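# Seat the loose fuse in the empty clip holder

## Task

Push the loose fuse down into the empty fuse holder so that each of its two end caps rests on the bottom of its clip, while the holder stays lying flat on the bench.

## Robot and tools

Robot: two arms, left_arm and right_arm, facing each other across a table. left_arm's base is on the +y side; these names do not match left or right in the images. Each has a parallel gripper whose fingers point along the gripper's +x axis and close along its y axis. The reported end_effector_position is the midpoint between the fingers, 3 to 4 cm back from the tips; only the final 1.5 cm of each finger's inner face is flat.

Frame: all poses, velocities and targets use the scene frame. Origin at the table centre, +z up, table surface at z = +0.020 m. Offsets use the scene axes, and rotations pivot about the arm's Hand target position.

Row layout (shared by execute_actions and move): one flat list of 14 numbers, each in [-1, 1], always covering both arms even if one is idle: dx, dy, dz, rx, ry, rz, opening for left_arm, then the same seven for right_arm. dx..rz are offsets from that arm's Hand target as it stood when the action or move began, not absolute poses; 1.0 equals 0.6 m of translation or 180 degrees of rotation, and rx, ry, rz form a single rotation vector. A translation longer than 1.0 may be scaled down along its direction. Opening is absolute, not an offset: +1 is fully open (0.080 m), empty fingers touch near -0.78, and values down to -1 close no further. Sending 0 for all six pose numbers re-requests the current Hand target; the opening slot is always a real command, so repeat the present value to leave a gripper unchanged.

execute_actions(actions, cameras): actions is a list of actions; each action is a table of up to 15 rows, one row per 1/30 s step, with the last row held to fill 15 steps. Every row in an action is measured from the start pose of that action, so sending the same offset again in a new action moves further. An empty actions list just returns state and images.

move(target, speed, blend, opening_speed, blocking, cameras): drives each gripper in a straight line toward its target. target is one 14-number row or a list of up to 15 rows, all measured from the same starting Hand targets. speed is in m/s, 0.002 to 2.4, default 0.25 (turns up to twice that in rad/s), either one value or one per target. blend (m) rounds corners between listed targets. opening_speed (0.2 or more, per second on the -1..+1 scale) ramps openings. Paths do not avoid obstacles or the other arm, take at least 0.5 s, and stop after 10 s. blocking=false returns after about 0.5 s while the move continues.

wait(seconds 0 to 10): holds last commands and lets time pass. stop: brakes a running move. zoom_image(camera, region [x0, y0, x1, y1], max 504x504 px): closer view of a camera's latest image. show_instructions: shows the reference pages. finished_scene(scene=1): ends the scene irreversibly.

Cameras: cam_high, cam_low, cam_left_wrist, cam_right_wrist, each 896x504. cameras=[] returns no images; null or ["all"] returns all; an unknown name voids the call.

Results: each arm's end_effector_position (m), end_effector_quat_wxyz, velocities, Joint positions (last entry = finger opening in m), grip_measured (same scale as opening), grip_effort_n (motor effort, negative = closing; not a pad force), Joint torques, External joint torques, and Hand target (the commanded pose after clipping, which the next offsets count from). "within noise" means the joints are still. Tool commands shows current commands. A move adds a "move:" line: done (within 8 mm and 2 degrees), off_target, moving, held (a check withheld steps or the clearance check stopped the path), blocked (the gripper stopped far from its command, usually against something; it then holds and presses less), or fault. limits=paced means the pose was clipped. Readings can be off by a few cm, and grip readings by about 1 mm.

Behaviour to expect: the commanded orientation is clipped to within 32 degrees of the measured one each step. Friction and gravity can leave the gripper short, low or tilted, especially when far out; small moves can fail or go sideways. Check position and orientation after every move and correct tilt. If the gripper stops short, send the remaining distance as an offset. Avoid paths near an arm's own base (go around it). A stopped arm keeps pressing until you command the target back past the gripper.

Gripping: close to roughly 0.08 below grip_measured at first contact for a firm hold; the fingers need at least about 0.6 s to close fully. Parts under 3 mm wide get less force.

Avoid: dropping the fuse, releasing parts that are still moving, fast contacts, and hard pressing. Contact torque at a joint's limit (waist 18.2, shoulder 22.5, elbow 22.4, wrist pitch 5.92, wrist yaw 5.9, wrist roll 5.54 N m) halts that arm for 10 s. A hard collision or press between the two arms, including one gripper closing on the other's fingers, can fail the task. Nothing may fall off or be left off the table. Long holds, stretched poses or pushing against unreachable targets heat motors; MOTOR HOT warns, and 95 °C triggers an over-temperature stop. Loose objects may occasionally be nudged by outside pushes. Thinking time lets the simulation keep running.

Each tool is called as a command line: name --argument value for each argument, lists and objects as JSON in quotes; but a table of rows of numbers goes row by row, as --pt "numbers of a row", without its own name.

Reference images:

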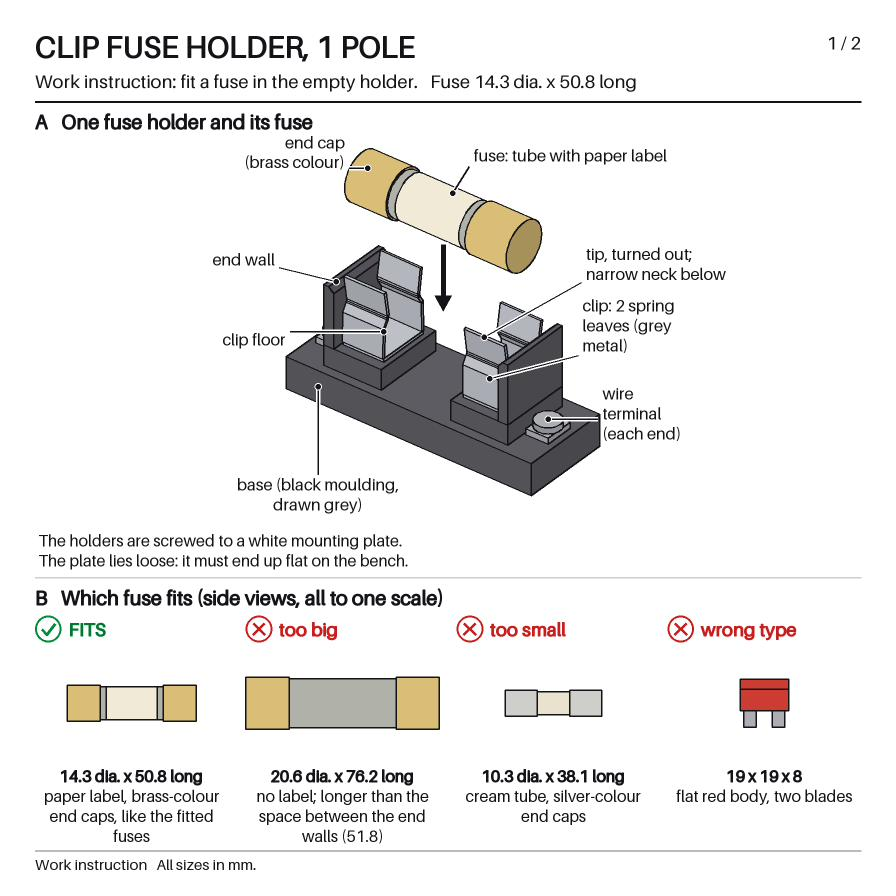

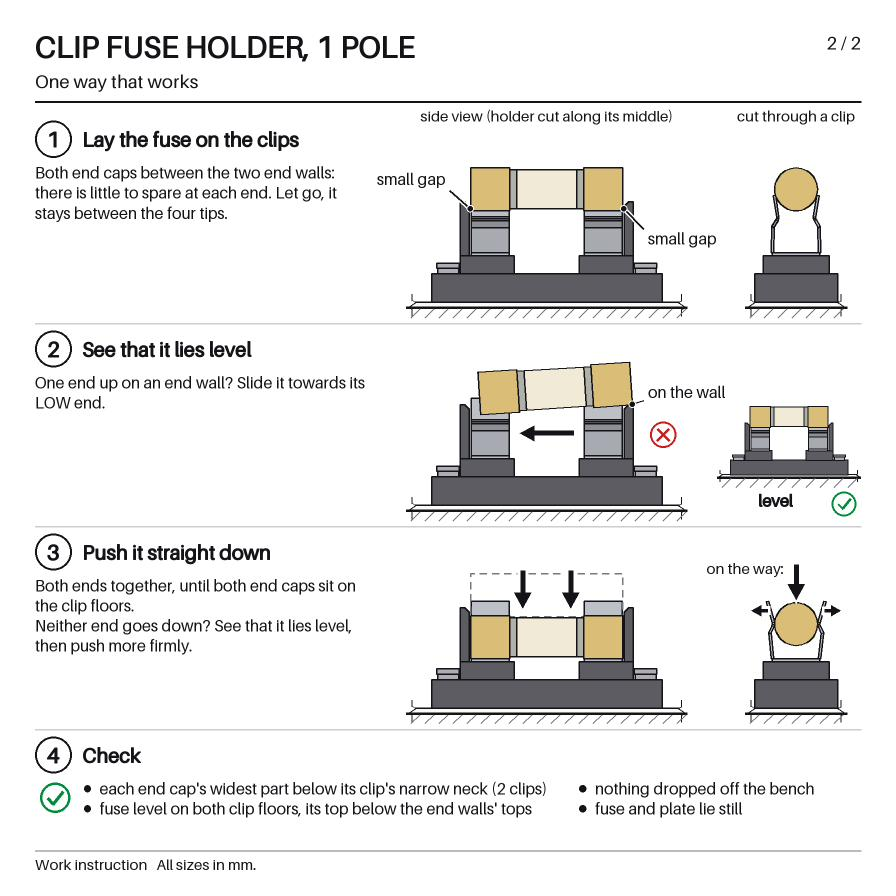

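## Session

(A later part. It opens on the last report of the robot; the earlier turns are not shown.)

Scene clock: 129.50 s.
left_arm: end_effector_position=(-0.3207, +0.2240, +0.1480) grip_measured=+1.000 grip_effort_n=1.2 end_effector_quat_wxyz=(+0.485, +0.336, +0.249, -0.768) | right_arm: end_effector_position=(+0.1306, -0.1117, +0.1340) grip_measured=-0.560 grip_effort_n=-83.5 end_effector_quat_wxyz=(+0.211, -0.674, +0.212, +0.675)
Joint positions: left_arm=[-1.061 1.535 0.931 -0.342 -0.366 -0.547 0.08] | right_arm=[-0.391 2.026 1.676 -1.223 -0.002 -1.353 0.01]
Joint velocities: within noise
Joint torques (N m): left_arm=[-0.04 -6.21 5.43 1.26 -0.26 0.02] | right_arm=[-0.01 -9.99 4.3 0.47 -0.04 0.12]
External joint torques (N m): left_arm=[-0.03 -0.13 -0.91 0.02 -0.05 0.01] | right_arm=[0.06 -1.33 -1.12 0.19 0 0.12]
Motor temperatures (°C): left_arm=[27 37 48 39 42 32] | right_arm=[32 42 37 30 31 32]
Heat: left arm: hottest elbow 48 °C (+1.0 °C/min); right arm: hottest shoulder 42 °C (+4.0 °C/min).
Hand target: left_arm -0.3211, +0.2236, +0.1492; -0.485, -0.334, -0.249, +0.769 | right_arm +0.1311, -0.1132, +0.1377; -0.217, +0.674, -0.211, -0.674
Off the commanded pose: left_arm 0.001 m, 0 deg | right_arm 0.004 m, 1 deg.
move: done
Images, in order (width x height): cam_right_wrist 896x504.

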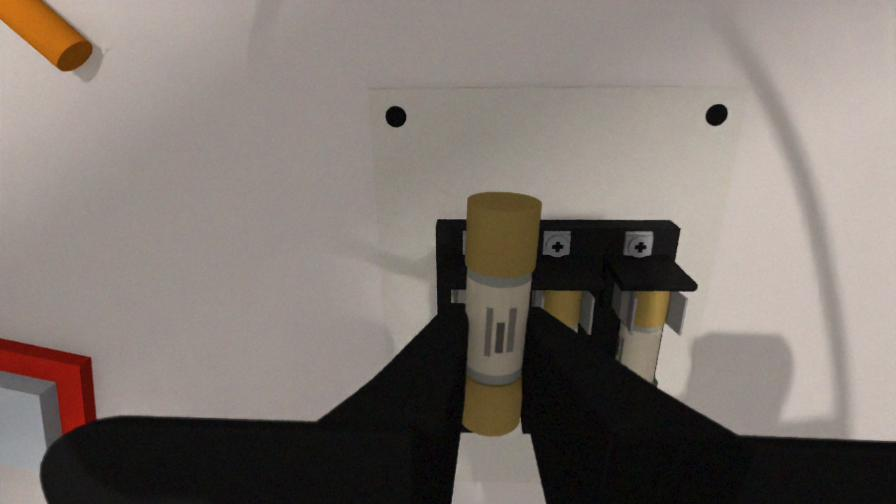

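move --target '[0,0,0,0,0,0,1,0.0463,-0.0385,-0.035,0,0,0,-0.62]' --cameras '["cam_right_wrist","cam_low"]' --speed 0.15

zoom_image --camera "cam_low" --region '[400, 260, 510, 340]'

zoom_image --camera "cam_right_wrist" --region '[380, 160, 700, 480]'

Scene clock: 145.73 s.
left_arm: end_effector_position=(-0.3207, +0.2240, +0.1480) grip_measured=+1.000 grip_effort_n=0.7 end_effector_quat_wxyz=(+0.485, +0.336, +0.249, -0.768) | right_arm: end_effector_position=(+0.1593, -0.1353, +0.1133) grip_measured=-0.560 grip_effort_n=-83.5 end_effector_quat_wxyz=(+0.215, -0.673, +0.216, +0.674)
Joint positions: left_arm=[-1.061 1.535 0.931 -0.342 -0.366 -0.547 0.08] | right_arm=[-0.486 2.002 1.558 -1.129 -0.001 -1.436 0.01]
Joint velocities: within noise
Joint torques (N m): left_arm=[-0.06 -6.22 5.48 1.25 -0.27 0.03] | right_arm=[-0.13 -9.62 4.12 0.52 -0.06 -0.22]
External joint torques (N m): left_arm=[-0.05 -0.31 -0.7 0.05 -0.06 0.02] | right_arm=[-0.09 -1.13 -1.27 0.23 -0.01 -0.22]
Motor temperatures (°C): left_arm=[27 37 48 39 42 32] | right_arm=[32 46 37 30 31 32]
Heat: left arm: hottest elbow 48 °C (+1.0 °C/min); right arm: hottest shoulder 46 °C (+6.0 °C/min).
Hand target: left_arm -0.3211, +0.2236, +0.1492; -0.485, -0.334, -0.249, +0.769 | right_arm +0.1590, -0.1364, +0.1166; -0.217, +0.674, -0.211, -0.674
Off the commanded pose: left_arm 0.001 m, 0 deg | right_arm 0.004 m, 1 deg.
move: done
Images, in order (width x height): cam_low 896x504, cam_right_wrist 896x504.

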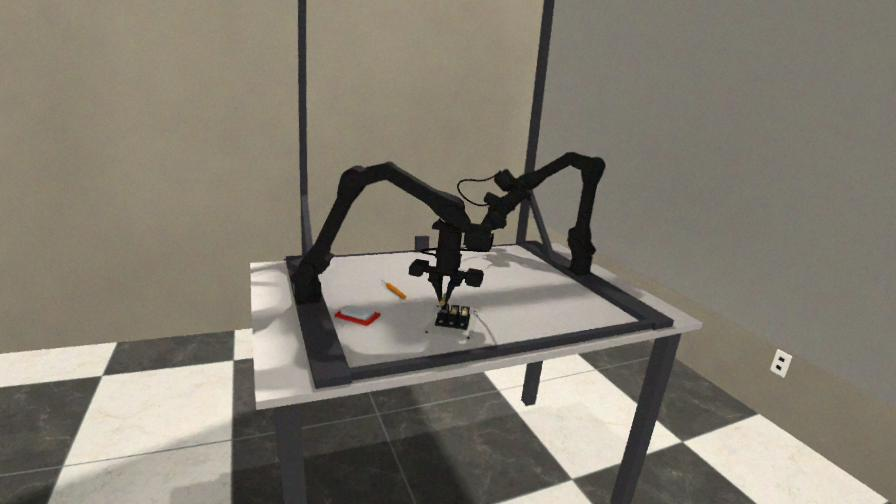

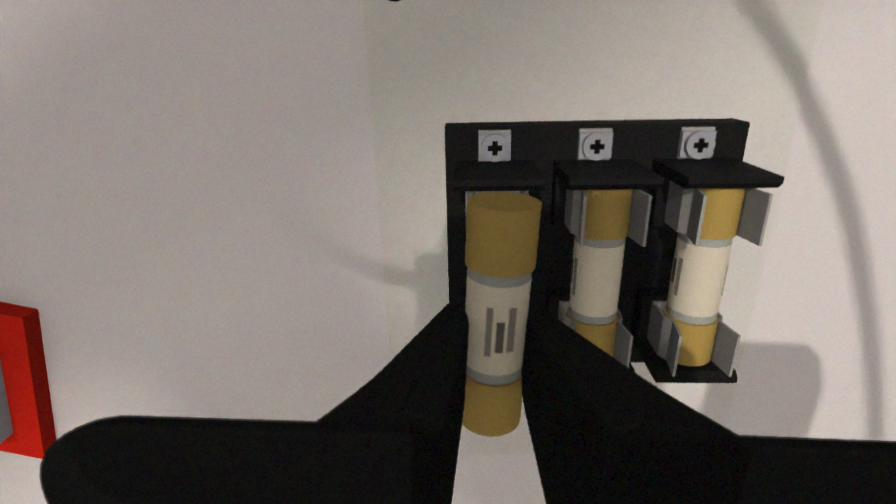

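Scaled by 4.582 from the camera's 896x504 image, which has a finer 1280x720 frame.

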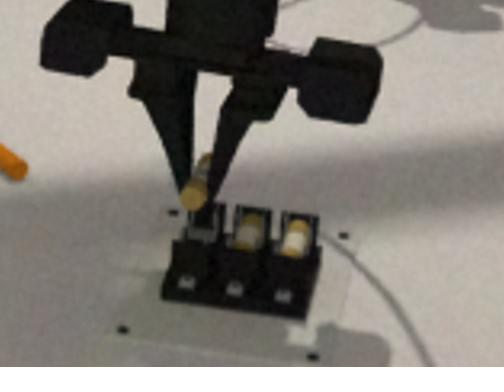

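Scaled by 1.575 from the camera's 896x504 image, which has a finer 1280x720 frame.

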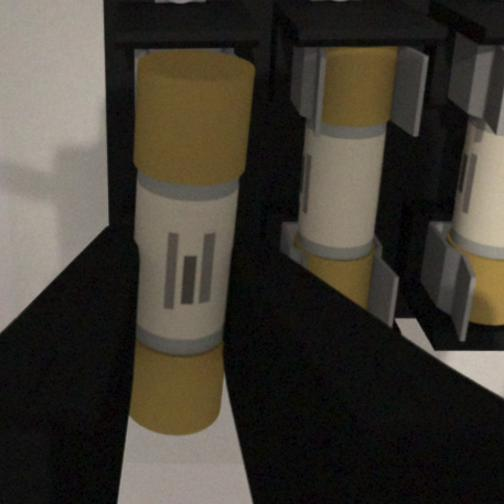

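move --target '[0,0,0,0,0,0,1,0.0083,-0.0007,-0.0155,0,0,0.012,-0.62]' --cameras '["cam_right_wrist"]' --speed 0.08

zoom_image --camera "cam_right_wrist" --region '[400, 120, 700, 440]'

zoom_image --camera "cam_low" --region '[420, 290, 490, 340]'

Scene clock: 174.37 s.
left_arm: end_effector_position=(-0.3207, +0.2240, +0.1480) grip_measured=+1.000 grip_effort_n=0.7 end_effector_quat_wxyz=(+0.485, +0.336, +0.249, -0.768) | right_arm: end_effector_position=(+0.1637, -0.1349, +0.1094) grip_measured=-0.560 grip_effort_n=-83.5 end_effector_quat_wxyz=(+0.207, -0.678, +0.197, +0.677)
Joint positions: left_arm=[-1.061 1.535 0.931 -0.342 -0.366 -0.547 0.08] | right_arm=[-0.495 2.002 1.542 -1.098 -0.001 -1.486 0.01]
Joint velocities: within noise
Joint torques (N m): left_arm=[-0.04 -6.25 5.46 1.26 -0.26 0.02] | right_arm=[-0.35 -7.87 4.37 0.53 -0.1 -0.19]
External joint torques (N m): left_arm=[-0.04 -0.34 -0.71 0.06 -0.05 0.01] | right_arm=[-0.41 0.6 -1.03 0.22 -0.04 -0.19]
Motor temperatures (°C): left_arm=[27 37 48 39 41 32] | right_arm=[32 46 37 30 31 32]
Heat: left arm: hottest elbow 48 °C (+0.0 °C/min); right arm: hottest shoulder 46 °C (+4.0 °C/min).
Hand target: left_arm -0.3211, +0.2236, +0.1492; -0.485, -0.334, -0.249, +0.769 | right_arm +0.1639, -0.1368, +0.1074; -0.204, +0.678, -0.198, -0.678
Off the commanded pose: left_arm 0.001 m, 0 deg | right_arm 0.003 m, 0 deg.
move: done
Images, in order (width x height): cam_right_wrist 896x504.

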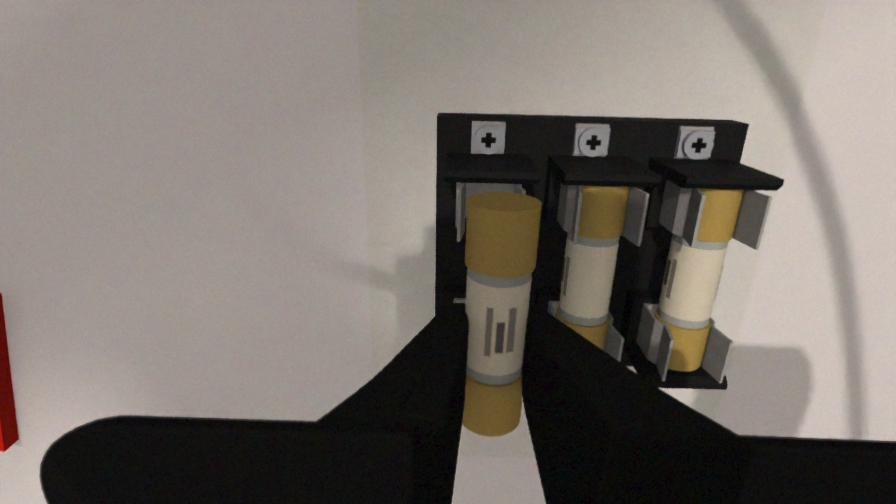

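Scaled by 1.575 from the camera's 896x504 image, which has a finer 1280x720 frame.

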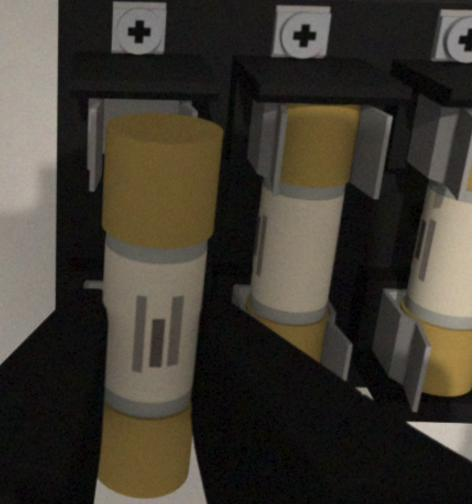

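This scene's latest camera images include none from cam_low. They are from: cam_right_wrist. cam_low's image comes with the result of a call that names it in "cameras".

move --target '[0,0,0,0,0,0,1,0,-0.0008,-0.015,0,0,0,-0.62]' --cameras '["cam_right_wrist","cam_low"]' --speed 0.08

zoom_image --camera "cam_right_wrist" --region '[400, 80, 820, 480]'

zoom_image --camera "cam_low" --region '[420, 290, 490, 340]'

Scene clock: 192.47 s.
left_arm: end_effector_position=(-0.3207, +0.2240, +0.1480) grip_measured=+1.000 grip_effort_n=1.2 end_effector_quat_wxyz=(+0.485, +0.336, +0.249, -0.768) | right_arm: end_effector_position=(+0.1636, -0.1350, +0.1026) grip_measured=-0.560 grip_effort_n=-83.5 end_effector_quat_wxyz=(+0.209, -0.679, +0.195, +0.677)
Joint positions: left_arm=[-1.061 1.535 0.931 -0.342 -0.366 -0.547 0.08] | right_arm=[-0.495 2.002 1.515 -1.064 -0.001 -1.486 0.01]
Joint velocities: within noise
Joint torques (N m): left_arm=[-0.06 -6.23 5.45 1.27 -0.27 0.02] | right_arm=[-0.33 -7.13 4.25 0.5 -0.08 -0.2]
External joint torques (N m): left_arm=[-0.08 -0.2 -0.81 0.05 -0.05 0.01] | right_arm=[-0.4 1.29 -1.09 0.18 -0.02 -0.2]
Motor temperatures (°C): left_arm=[27 38 48 39 41 32] | right_arm=[32 44 37 30 31 32]
Heat: left arm: hottest elbow 48 °C (+0.0 °C/min); right arm: hottest shoulder 44 °C (+1.0 °C/min).
Hand target: left_arm -0.3211, +0.2236, +0.1492; -0.485, -0.334, -0.249, +0.769 | right_arm +0.1639, -0.1373, +0.0984; -0.204, +0.678, -0.199, -0.678
Off the commanded pose: left_arm 0.001 m, 0 deg | right_arm 0.005 m, 1 deg.
move: done
Images, in order (width x height): cam_low 896x504, cam_right_wrist 896x504.

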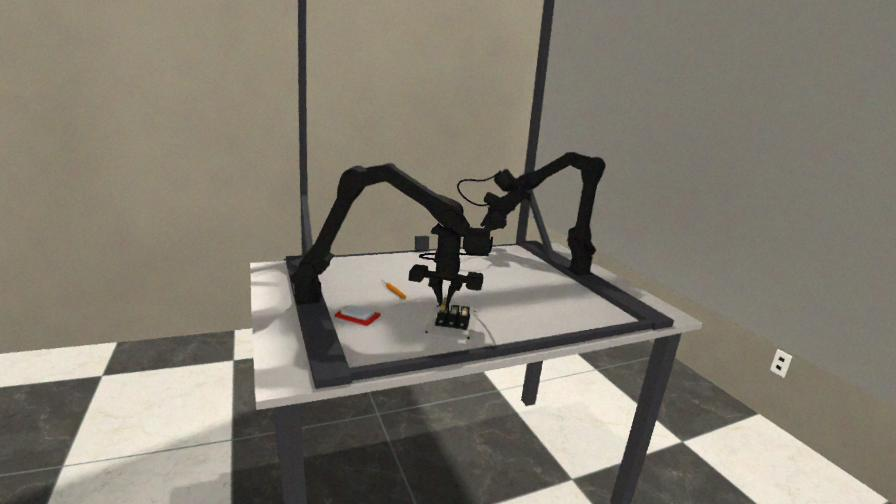

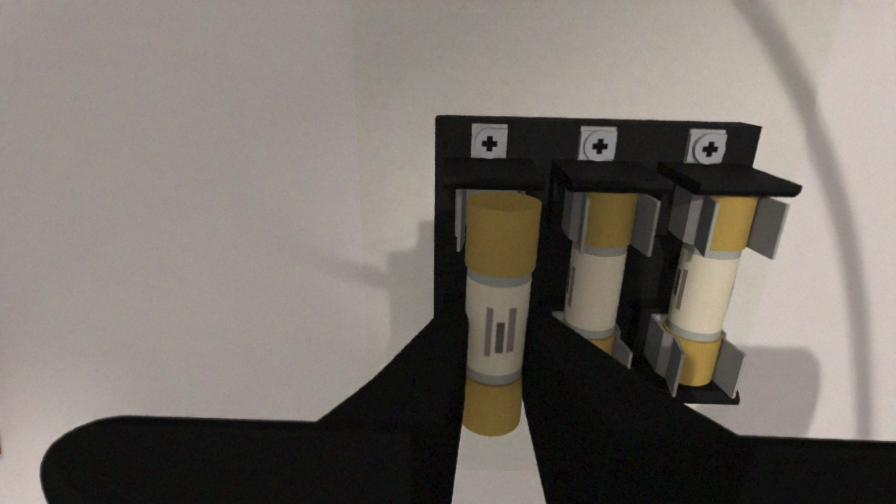

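Scaled by 1.200 from the camera's 896x504 image, which has a finer 1280x720 frame.

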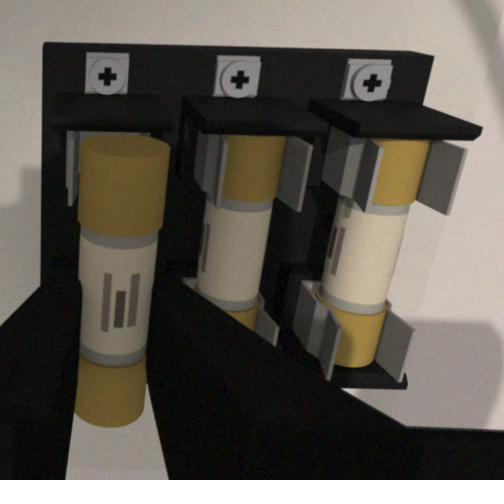

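Scaled by 7.200 from the camera's 896x504 image, which has a finer 1280x720 frame.

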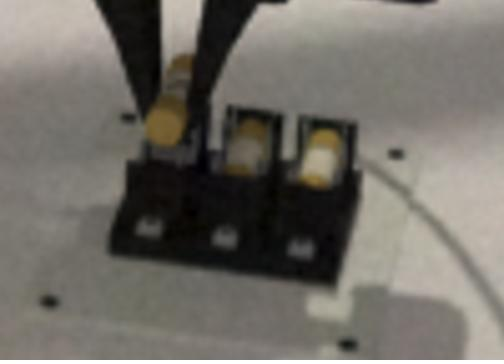

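move --target '[0,0,0,0,0,0,1,-0.0008,-0.0025,-0.0135,0,0,0,-0.62]' --cameras '["cam_right_wrist","cam_low"]' --speed 0.04

zoom_image --camera "cam_right_wrist" --region '[400, 80, 820, 480]'

zoom_image --camera "cam_low" --region '[420, 290, 490, 340]'

Scene clock: 199.33 s.
left_arm: end_effector_position=(-0.3207, +0.2240, +0.1480) grip_measured=+1.000 grip_effort_n=-0.2 end_effector_quat_wxyz=(+0.485, +0.336, +0.249, -0.768) | right_arm: end_effector_position=(+0.1640, -0.1365, +0.0950) grip_measured=-0.560 grip_effort_n=-83.5 end_effector_quat_wxyz=(+0.210, -0.679, +0.195, +0.676)
Joint positions: left_arm=[-1.061 1.535 0.931 -0.342 -0.366 -0.547 0.08] | right_arm=[-0.498 2.004 1.487 -1.032 -0.001 -1.487 0.01]
Joint velocities: within noise
Joint torques (N m): left_arm=[-0.05 -6.25 5.47 1.26 -0.26 0.02] | right_arm=[-0.19 -7.12 4.27 0.45 -0.11 -0.15]
External joint torques (N m): left_arm=[-0.01 -0.29 -0.75 0.04 -0.05 0.01] | right_arm=[-0.1 1.32 -1.06 0.14 -0.06 -0.15]
Motor temperatures (°C): left_arm=[27 38 48 39 41 32] | right_arm=[32 44 37 30 31 32]
Heat: left arm: hottest elbow 48 °C (+0.0 °C/min); right arm: hottest shoulder 44 °C (-1.0 °C/min).
Hand target: left_arm -0.3211, +0.2236, +0.1492; -0.485, -0.334, -0.249, +0.769 | right_arm +0.1635, -0.1388, +0.0903; -0.204, +0.678, -0.198, -0.678
Off the commanded pose: left_arm 0.001 m, 0 deg | right_arm 0.005 m, 1 deg.
move: done
Images, in order (width x height): cam_low 896x504, cam_right_wrist 896x504.

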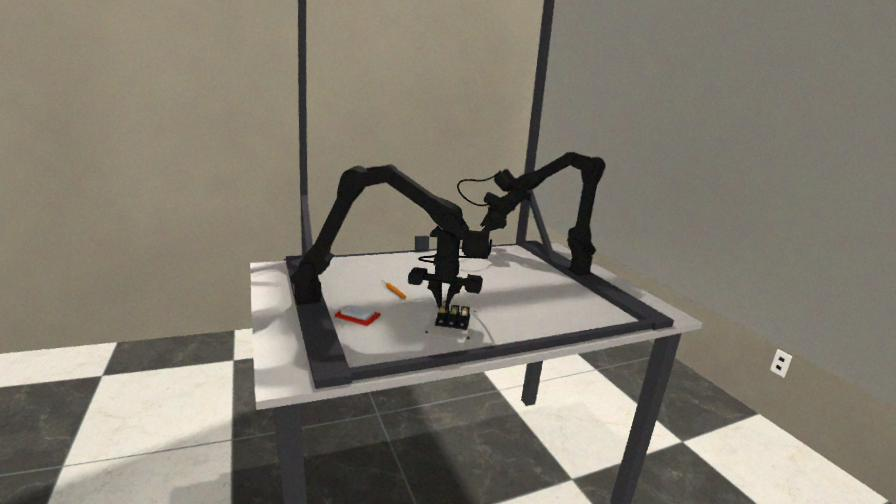

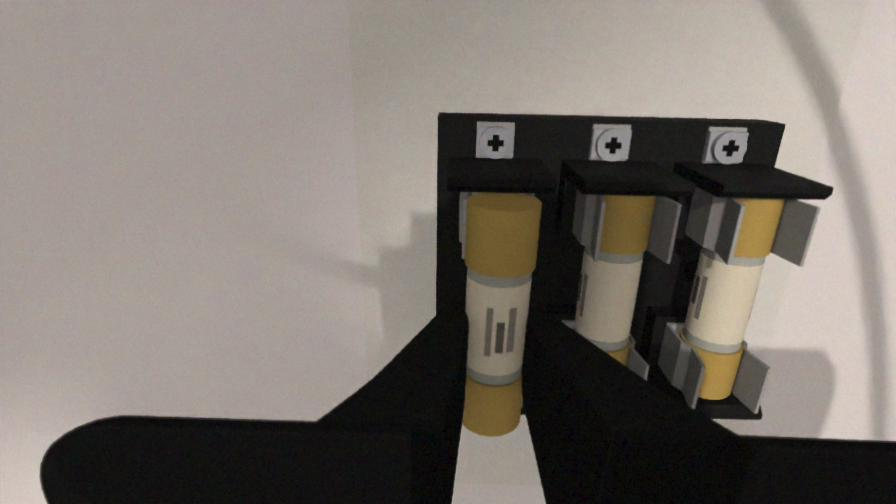

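Scaled by 1.200 from the camera's 896x504 image, which has a finer 1280x720 frame.

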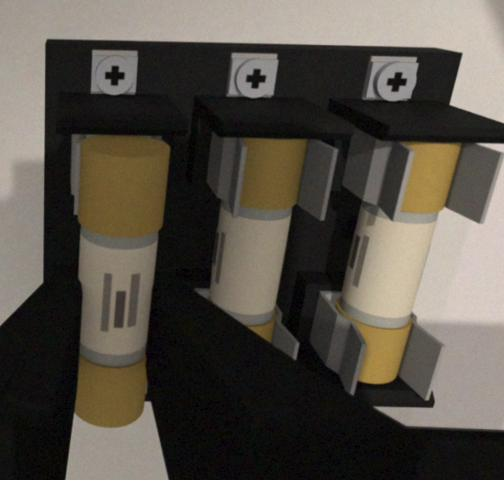

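Scaled by 7.200 from the camera's 896x504 image, which has a finer 1280x720 frame.

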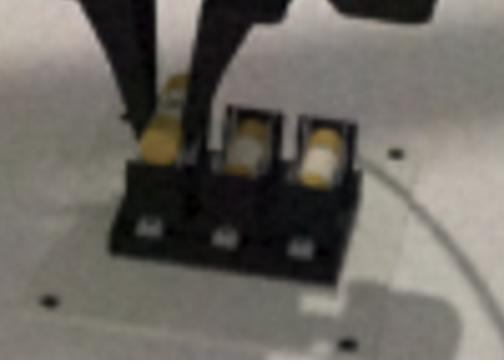

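move --target '[0,0,0,0,0,0,1,-0.0014,0,-0.008,0,0,0,-0.62]' --cameras '["cam_right_wrist"]' --speed 0.04

zoom_image --camera "cam_right_wrist" --region '[400, 80, 820, 480]'

Scene clock: 206.47 s.
left_arm: end_effector_position=(-0.3207, +0.2240, +0.1480) grip_measured=+1.000 grip_effort_n=1.2 end_effector_quat_wxyz=(+0.485, +0.336, +0.249, -0.768) | right_arm: end_effector_position=(+0.1640, -0.1365, +0.0923) grip_measured=-0.560 grip_effort_n=-83.5 end_effector_quat_wxyz=(+0.211, -0.679, +0.193, +0.676)
Joint positions: left_arm=[-1.061 1.535 0.931 -0.342 -0.366 -0.547 0.08] | right_arm=[-0.498 2.004 1.476 -1.017 -0.001 -1.487 0.01]
Joint velocities: within noise
Joint torques (N m): left_arm=[-0.05 -6.23 5.51 1.25 -0.27 0.02] | right_arm=[-0.04 -6.55 3.9 0.65 -0.1 -0.08]
External joint torques (N m): left_arm=[-0.07 -0.25 -0.79 0.01 -0.06 0.01] | right_arm=[0 1.86 -1.37 0.33 -0.05 -0.09]
Motor temperatures (°C): left_arm=[27 38 48 39 41 32] | right_arm=[32 44 36 30 31 32]
Heat: left arm: hottest elbow 48 °C (+0.0 °C/min); right arm: hottest shoulder 44 °C (-2.0 °C/min).
Hand target: left_arm -0.3211, +0.2236, +0.1492; -0.485, -0.334, -0.249, +0.769 | right_arm +0.1627, -0.1387, +0.0856; -0.204, +0.678, -0.198, -0.678
Off the commanded pose: left_arm 0.001 m, 0 deg | right_arm 0.007 m, 1 deg.
move: done
Images, in order (width x height): cam_right_wrist 896x504.

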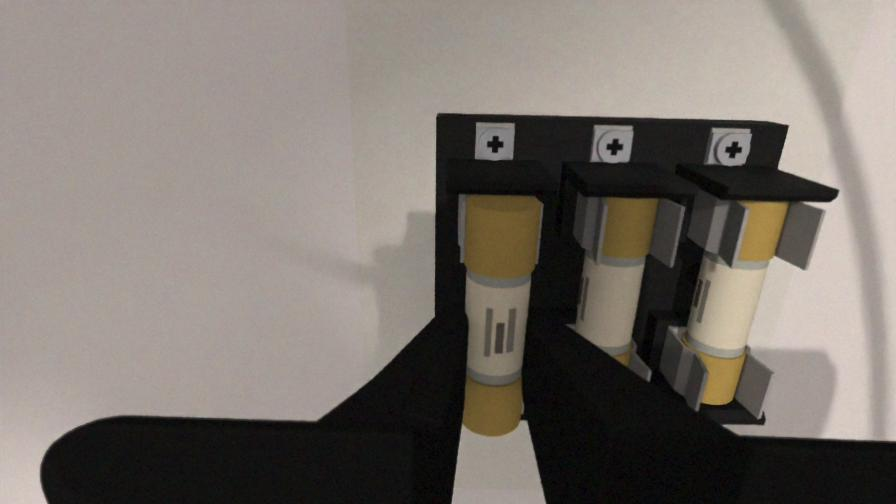

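Scaled by 1.200 from the camera's 896x504 image, which has a finer 1280x720 frame.

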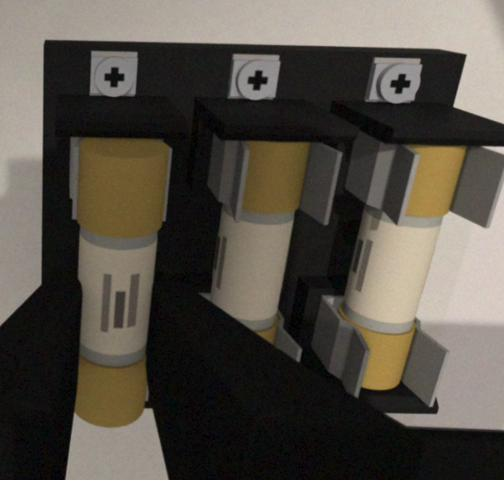

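move --target '[0,0,0,0,0,0,1,0,0,-0.012,0,0,0,-0.75]' --cameras '["cam_right_wrist"]' --speed 0.04

zoom_image --camera "cam_right_wrist" --region '[400, 80, 820, 480]'

Scene clock: 211.27 s.
left_arm: end_effector_position=(-0.3207, +0.2240, +0.1480) grip_measured=+1.000 grip_effort_n=1.6 end_effector_quat_wxyz=(+0.485, +0.336, +0.249, -0.768) | right_arm: end_effector_position=(+0.1638, -0.1368, +0.0892) grip_measured=-0.560 grip_effort_n=-83.5 end_effector_quat_wxyz=(+0.212, -0.679, +0.193, +0.676)
Joint positions: left_arm=[-1.061 1.535 0.931 -0.342 -0.366 -0.547 0.08] | right_arm=[-0.498 2.004 1.463 -1.001 -0.001 -1.487 0.01]
Joint velocities: within noise
Joint torques (N m): left_arm=[-0.05 -6.25 5.48 1.26 -0.25 0.01] | right_arm=[0.15 -5.6 3.3 1.4 -0.11 -0.12]
External joint torques (N m): left_arm=[-0.08 -0.29 -0.75 0.04 -0.04 0.01] | right_arm=[0.1 2.82 -1.97 1.09 -0.06 -0.12]
Motor temperatures (°C): left_arm=[27 38 48 39 41 32] | right_arm=[32 43 36 30 31 32]
Heat: left arm: hottest elbow 48 °C (+0.0 °C/min); right arm: hottest shoulder 43 °C (-3.0 °C/min).
Hand target: left_arm -0.3211, +0.2236, +0.1492; -0.485, -0.334, -0.249, +0.769 | right_arm +0.1627, -0.1388, +0.0784; -0.204, +0.678, -0.198, -0.678
Off the commanded pose: left_arm 0.001 m, 0 deg | right_arm 0.011 m, 1 deg.
move: off_target (right_arm)
Images, in order (width x height): cam_right_wrist 896x504.

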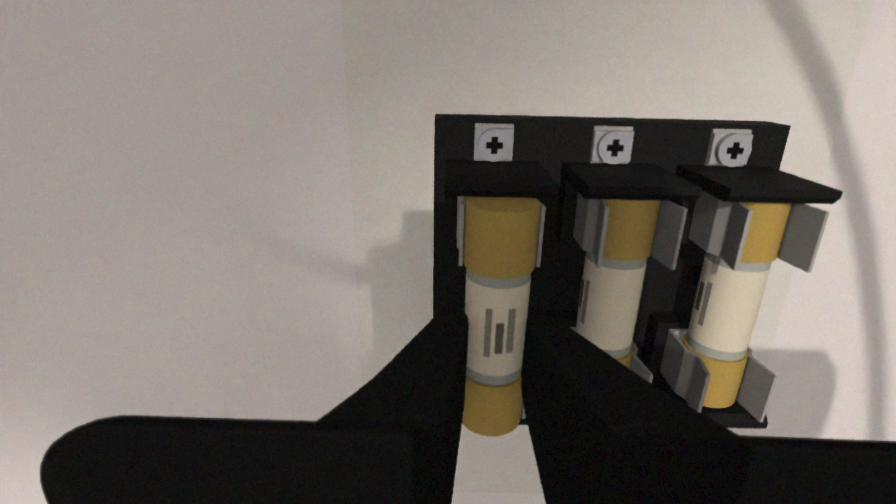

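Scaled by 1.200 from the camera's 896x504 image, which has a finer 1280x720 frame.

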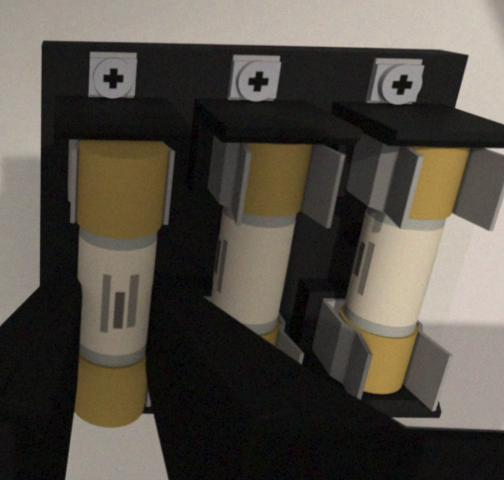

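move --target '[0,0,0,0,0,0,1,0,0,-0.025,0,0,0,-0.8]' --cameras '["cam_right_wrist"]' --speed 0.04

zoom_image --camera "cam_right_wrist" --region '[400, 80, 820, 480]'

Scene clock: 214.83 s.
left_arm: end_effector_position=(-0.3207, +0.2240, +0.1480) grip_measured=+1.000 grip_effort_n=1.2 end_effector_quat_wxyz=(+0.485, +0.336, +0.249, -0.768) | right_arm: end_effector_position=(+0.1635, -0.1375, +0.0854) grip_measured=-0.560 grip_effort_n=-83.5 end_effector_quat_wxyz=(+0.217, -0.680, +0.188, +0.674)
Joint positions: left_arm=[-1.061 1.535 0.931 -0.342 -0.366 -0.547 0.08] | right_arm=[-0.498 1.995 1.433 -0.966 0 -1.487 0.01]
Joint velocities: within noise
Joint torques (N m): left_arm=[-0.04 -6.21 5.45 1.26 -0.25 0.02] | right_arm=[0 -2.4 2.63 2.77 -0.11 -0.1]
External joint torques (N m): left_arm=[0 -0.17 -0.82 0.03 -0.05 0.02] | right_arm=[-0.07 5.87 -2.6 2.44 -0.05 -0.11]
Motor temperatures (°C): left_arm=[27 38 48 39 41 31] | right_arm=[32 43 36 30 31 32]
Heat: left arm: hottest elbow 48 °C (+0.0 °C/min); right arm: hottest shoulder 43 °C (-3.0 °C/min).
Hand target: left_arm -0.3211, +0.2236, +0.1492; -0.485, -0.334, -0.249, +0.769 | right_arm +0.1626, -0.1388, +0.0633; -0.204, +0.678, -0.199, -0.678
Off the commanded pose: left_arm 0.001 m, 0 deg | right_arm 0.022 m, 2 deg.
move: off_target (right_arm)
Images, in order (width x height): cam_right_wrist 896x504.

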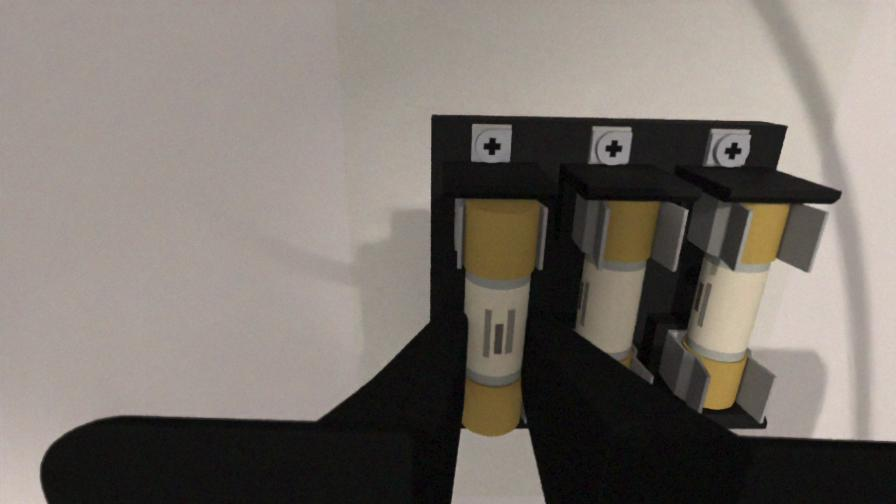

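Scaled by 1.200 from the camera's 896x504 image, which has a finer 1280x720 frame.

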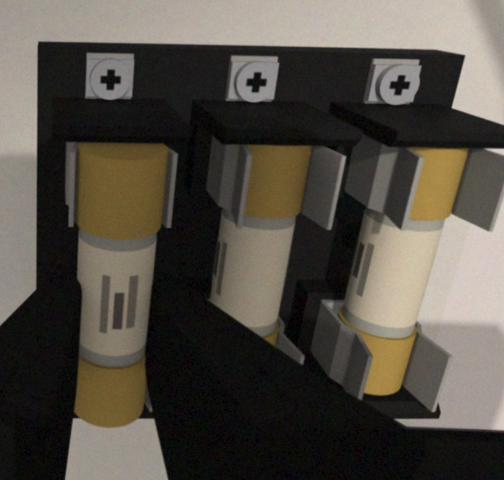

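wait --seconds 0.1 --cameras '["cam_low","cam_high"]'

zoom_image --camera "cam_low" --region '[420, 290, 490, 340]'

Scene clock: 218.93 s.
left_arm: end_effector_position=(-0.3207, +0.2240, +0.1480) grip_measured=+1.000 grip_effort_n=0.2 end_effector_quat_wxyz=(+0.485, +0.336, +0.249, -0.768) | right_arm: end_effector_position=(+0.1635, -0.1375, +0.0855) grip_measured=-0.560 grip_effort_n=-83.5 end_effector_quat_wxyz=(+0.217, -0.680, +0.187, +0.674)
Joint positions: left_arm=[-1.061 1.535 0.931 -0.342 -0.366 -0.547 0.08] | right_arm=[-0.498 1.994 1.432 -0.966 0 -1.487 0.01]
Joint velocities: within noise
Joint torques (N m): left_arm=[-0.09 -6.24 5.49 1.25 -0.27 0.02] | right_arm=[-0.11 -2.36 2.73 2.72 -0.09 -0.1]
External joint torques (N m): left_arm=[-0.08 -0.22 -0.83 0.01 -0.07 0.02] | right_arm=[-0.12 5.88 -2.53 2.37 -0.04 -0.1]
Motor temperatures (°C): left_arm=[27 38 48 39 41 31] | right_arm=[32 42 36 32 31 32]
Heat: left arm: hottest elbow 48 °C (+0.0 °C/min); right arm: hottest shoulder 42 °C (-4.0 °C/min).
Hand target: left_arm -0.3211, +0.2236, +0.1492; -0.485, -0.334, -0.249, +0.769 | right_arm +0.1626, -0.1388, +0.0634; -0.204, +0.678, -0.199, -0.678
Tool commands: left_gripper/opening=+1.0 right_gripper/opening=-0.8
Off the commanded pose: left_arm 0.001 m, 0 deg | right_arm 0.022 m, 2 deg.
wait: 0.10 s; at rest from the start
Images, in order (width x height): cam_high 896x504, cam_low 896x504.

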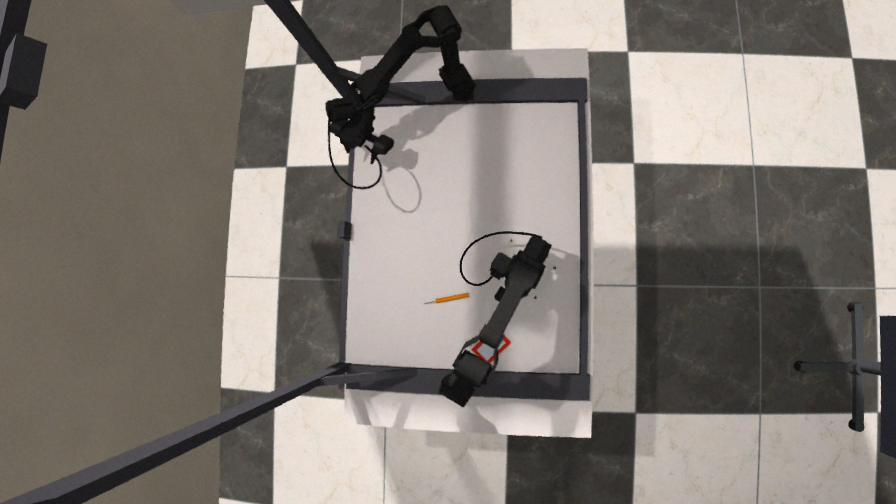

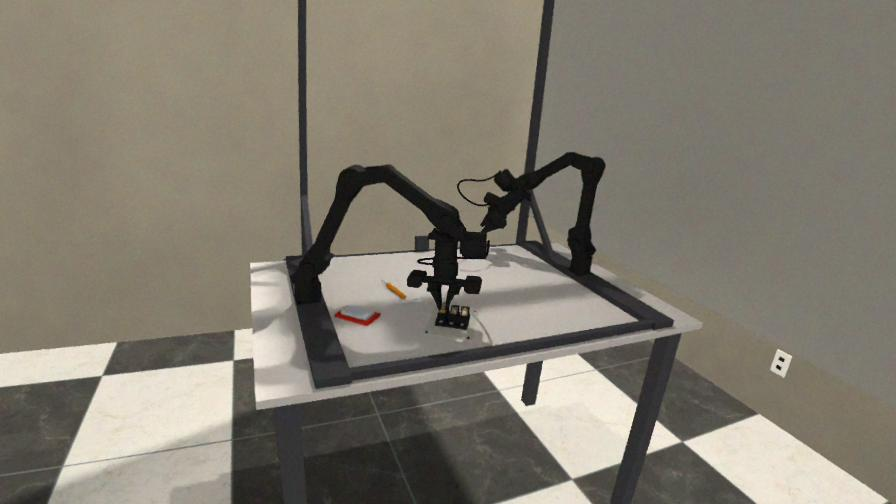

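Scaled by 7.200 from the camera's 896x504 image, which has a finer 1280x720 frame.

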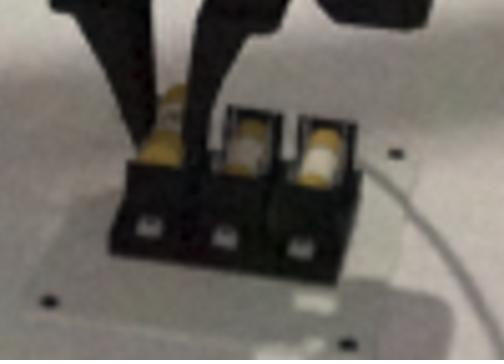

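move --target '[0,0,0,0,0,0,1,0,0,-0.03,0,0,0,-0.8]' --cameras '["cam_right_wrist","cam_low"]' --speed 0.04

zoom_image --camera "cam_low" --region '[420, 290, 490, 340]'

Scene clock: 222.67 s.
left_arm: end_effector_position=(-0.3207, +0.2240, +0.1480) grip_measured=+1.000 grip_effort_n=1.2 end_effector_quat_wxyz=(+0.485, +0.336, +0.249, -0.768) | right_arm: end_effector_position=(+0.1651, -0.1346, +0.0804) grip_measured=-0.560 grip_effort_n=-83.5 end_effector_quat_wxyz=(+0.228, -0.682, +0.177, +0.672)
Joint positions: left_arm=[-1.061 1.535 0.931 -0.342 -0.366 -0.547 0.08] | right_arm=[-0.498 1.989 1.402 -0.91 0 -1.487 0.01]
Joint velocities: within noise
Joint torques (N m): left_arm=[-0.03 -6.23 5.45 1.25 -0.26 0.02] | right_arm=[-0.1 0.84 1.63 3.18 -0.12 -0.09]
External joint torques (N m): left_arm=[-0.08 -0.32 -0.72 0.05 -0.05 0.01] | right_arm=[-0.11 9.11 -3.66 2.77 -0.07 -0.09]
Motor temperatures (°C): left_arm=[27 38 48 39 41 31] | right_arm=[32 41 36 34 31 32]
Heat: left arm: hottest elbow 48 °C (+0.0 °C/min); right arm: hottest shoulder 41 °C (-5.0 °C/min).
Hand target: left_arm -0.3211, +0.2236, +0.1492; -0.485, -0.334, -0.249, +0.769 | right_arm +0.1626, -0.1388, +0.0453; -0.204, +0.678, -0.199, -0.678
Off the commanded pose: left_arm 0.001 m, 0 deg | right_arm 0.035 m, 4 deg.
move: off_target (right_arm)
Images, in order (width x height): cam_low 896x504, cam_right_wrist 896x504.

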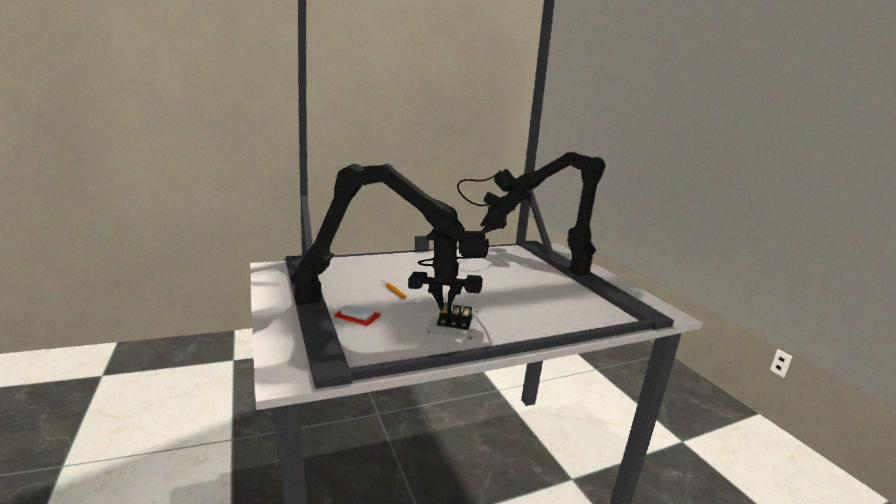

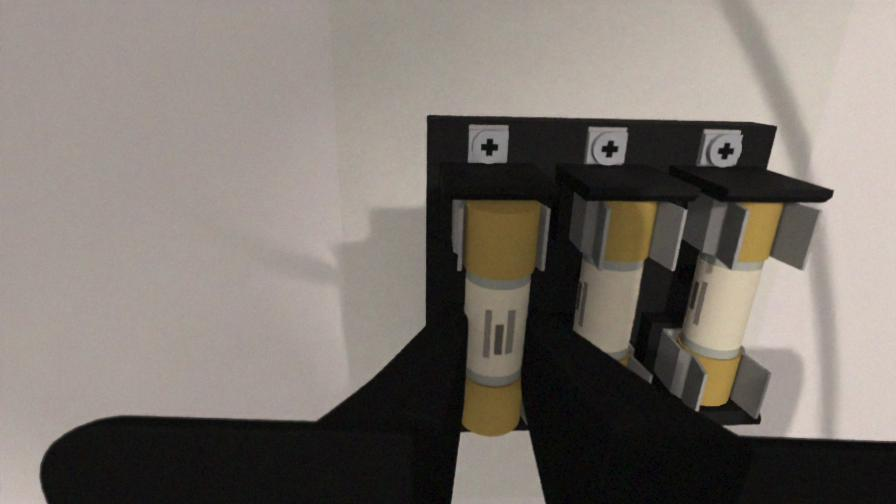

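Scaled by 7.200 from the camera's 896x504 image, which has a finer 1280x720 frame.

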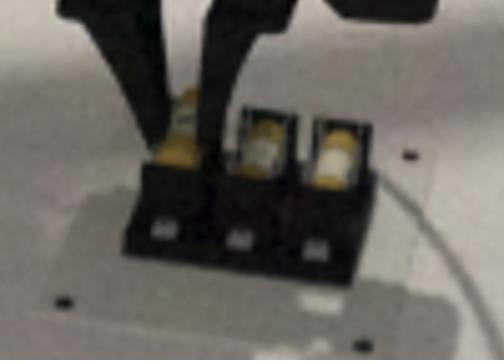

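move --target '[0,0,0,0,0,0,1,-0.003,-0.004,0,-0.04,0.02,0,-0.8]' --cameras '["cam_right_wrist","cam_low"]' --speed 0.04

zoom_image --camera "cam_low" --region '[420, 290, 490, 340]'

Scene clock: 236.17 s.
left_arm: end_effector_position=(-0.3207, +0.2240, +0.1480) grip_measured=+1.000 grip_effort_n=1.2 end_effector_quat_wxyz=(+0.485, +0.336, +0.249, -0.768) | right_arm: end_effector_position=(+0.1666, -0.1320, +0.0818) grip_measured=-0.561 grip_effort_n=-83.5 end_effector_quat_wxyz=(+0.189, -0.675, +0.216, +0.680)
Joint positions: left_arm=[-1.061 1.535 0.931 -0.342 -0.366 -0.547 0.08] | right_arm=[-0.497 2.087 1.555 -1.078 0.001 -1.487 0.01]
Joint velocities: within noise
Joint torques (N m): left_arm=[-0.09 -6.21 5.47 1.25 -0.26 0.03] | right_arm=[0.29 0.54 1.51 1.33 -0.02 0.03]
External joint torques (N m): left_arm=[-0.07 -0.23 -0.78 0.03 -0.06 0.02] | right_arm=[0.26 9.36 -3.65 1.13 0.04 0.03]
Motor temperatures (°C): left_arm=[27 38 48 40 41 31] | right_arm=[32 39 35 41 31 32]
Heat: left arm: hottest elbow 48 °C (+0.0 °C/min); right arm: hottest wrist pitch 41 °C (+11.2 °C/min). Heating fast: the right arm's wrist pitch motor: a push or a pull is the cause, and it goes on while you think. Ease it with your next call, before anything else.
Hand target: left_arm -0.3211, +0.2236, +0.1492; -0.485, -0.334, -0.249, +0.769 | right_arm +0.1608, -0.1411, +0.0453; -0.155, +0.668, -0.247, -0.685
Off the commanded pose: left_arm 0.001 m, 0 deg | right_arm 0.038 m, 5 deg.
move: off_target (right_arm)
Images, in order (width x height): cam_low 896x504, cam_right_wrist 896x504.

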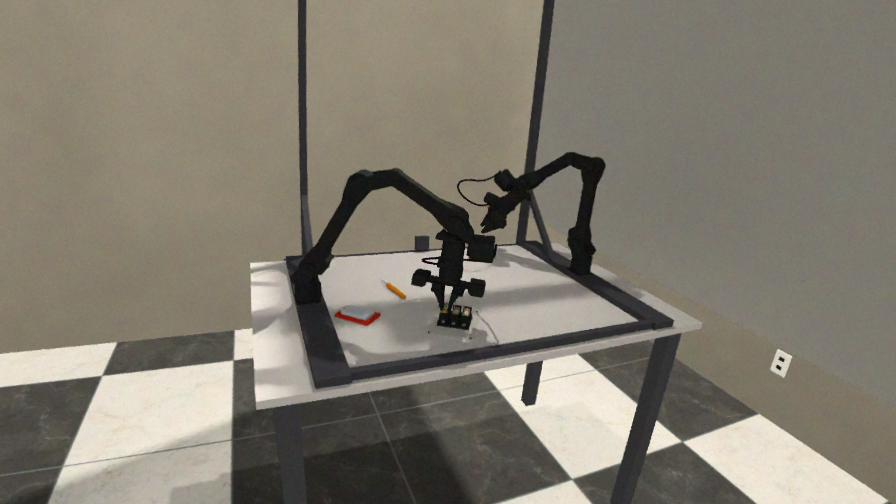

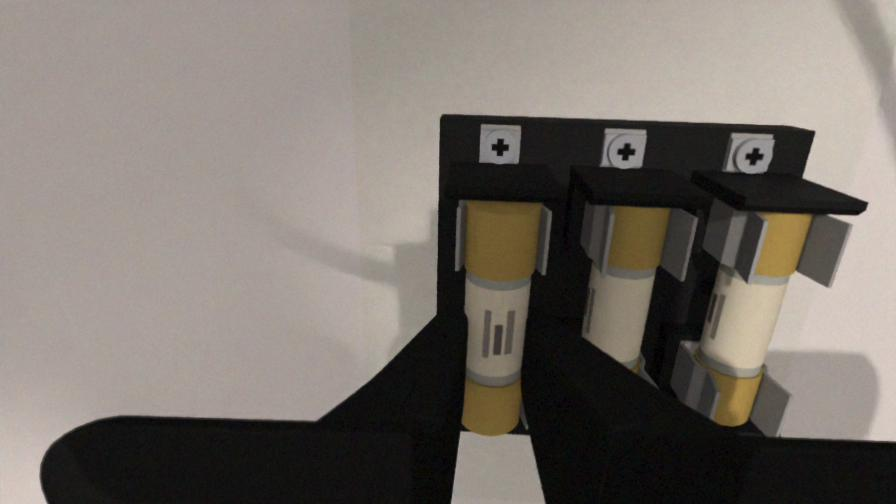

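Scaled by 7.200 from the camera's 896x504 image, which has a finer 1280x720 frame.

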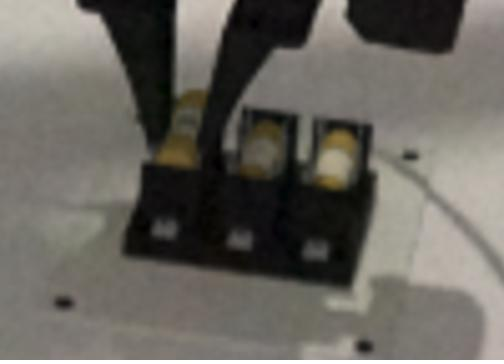

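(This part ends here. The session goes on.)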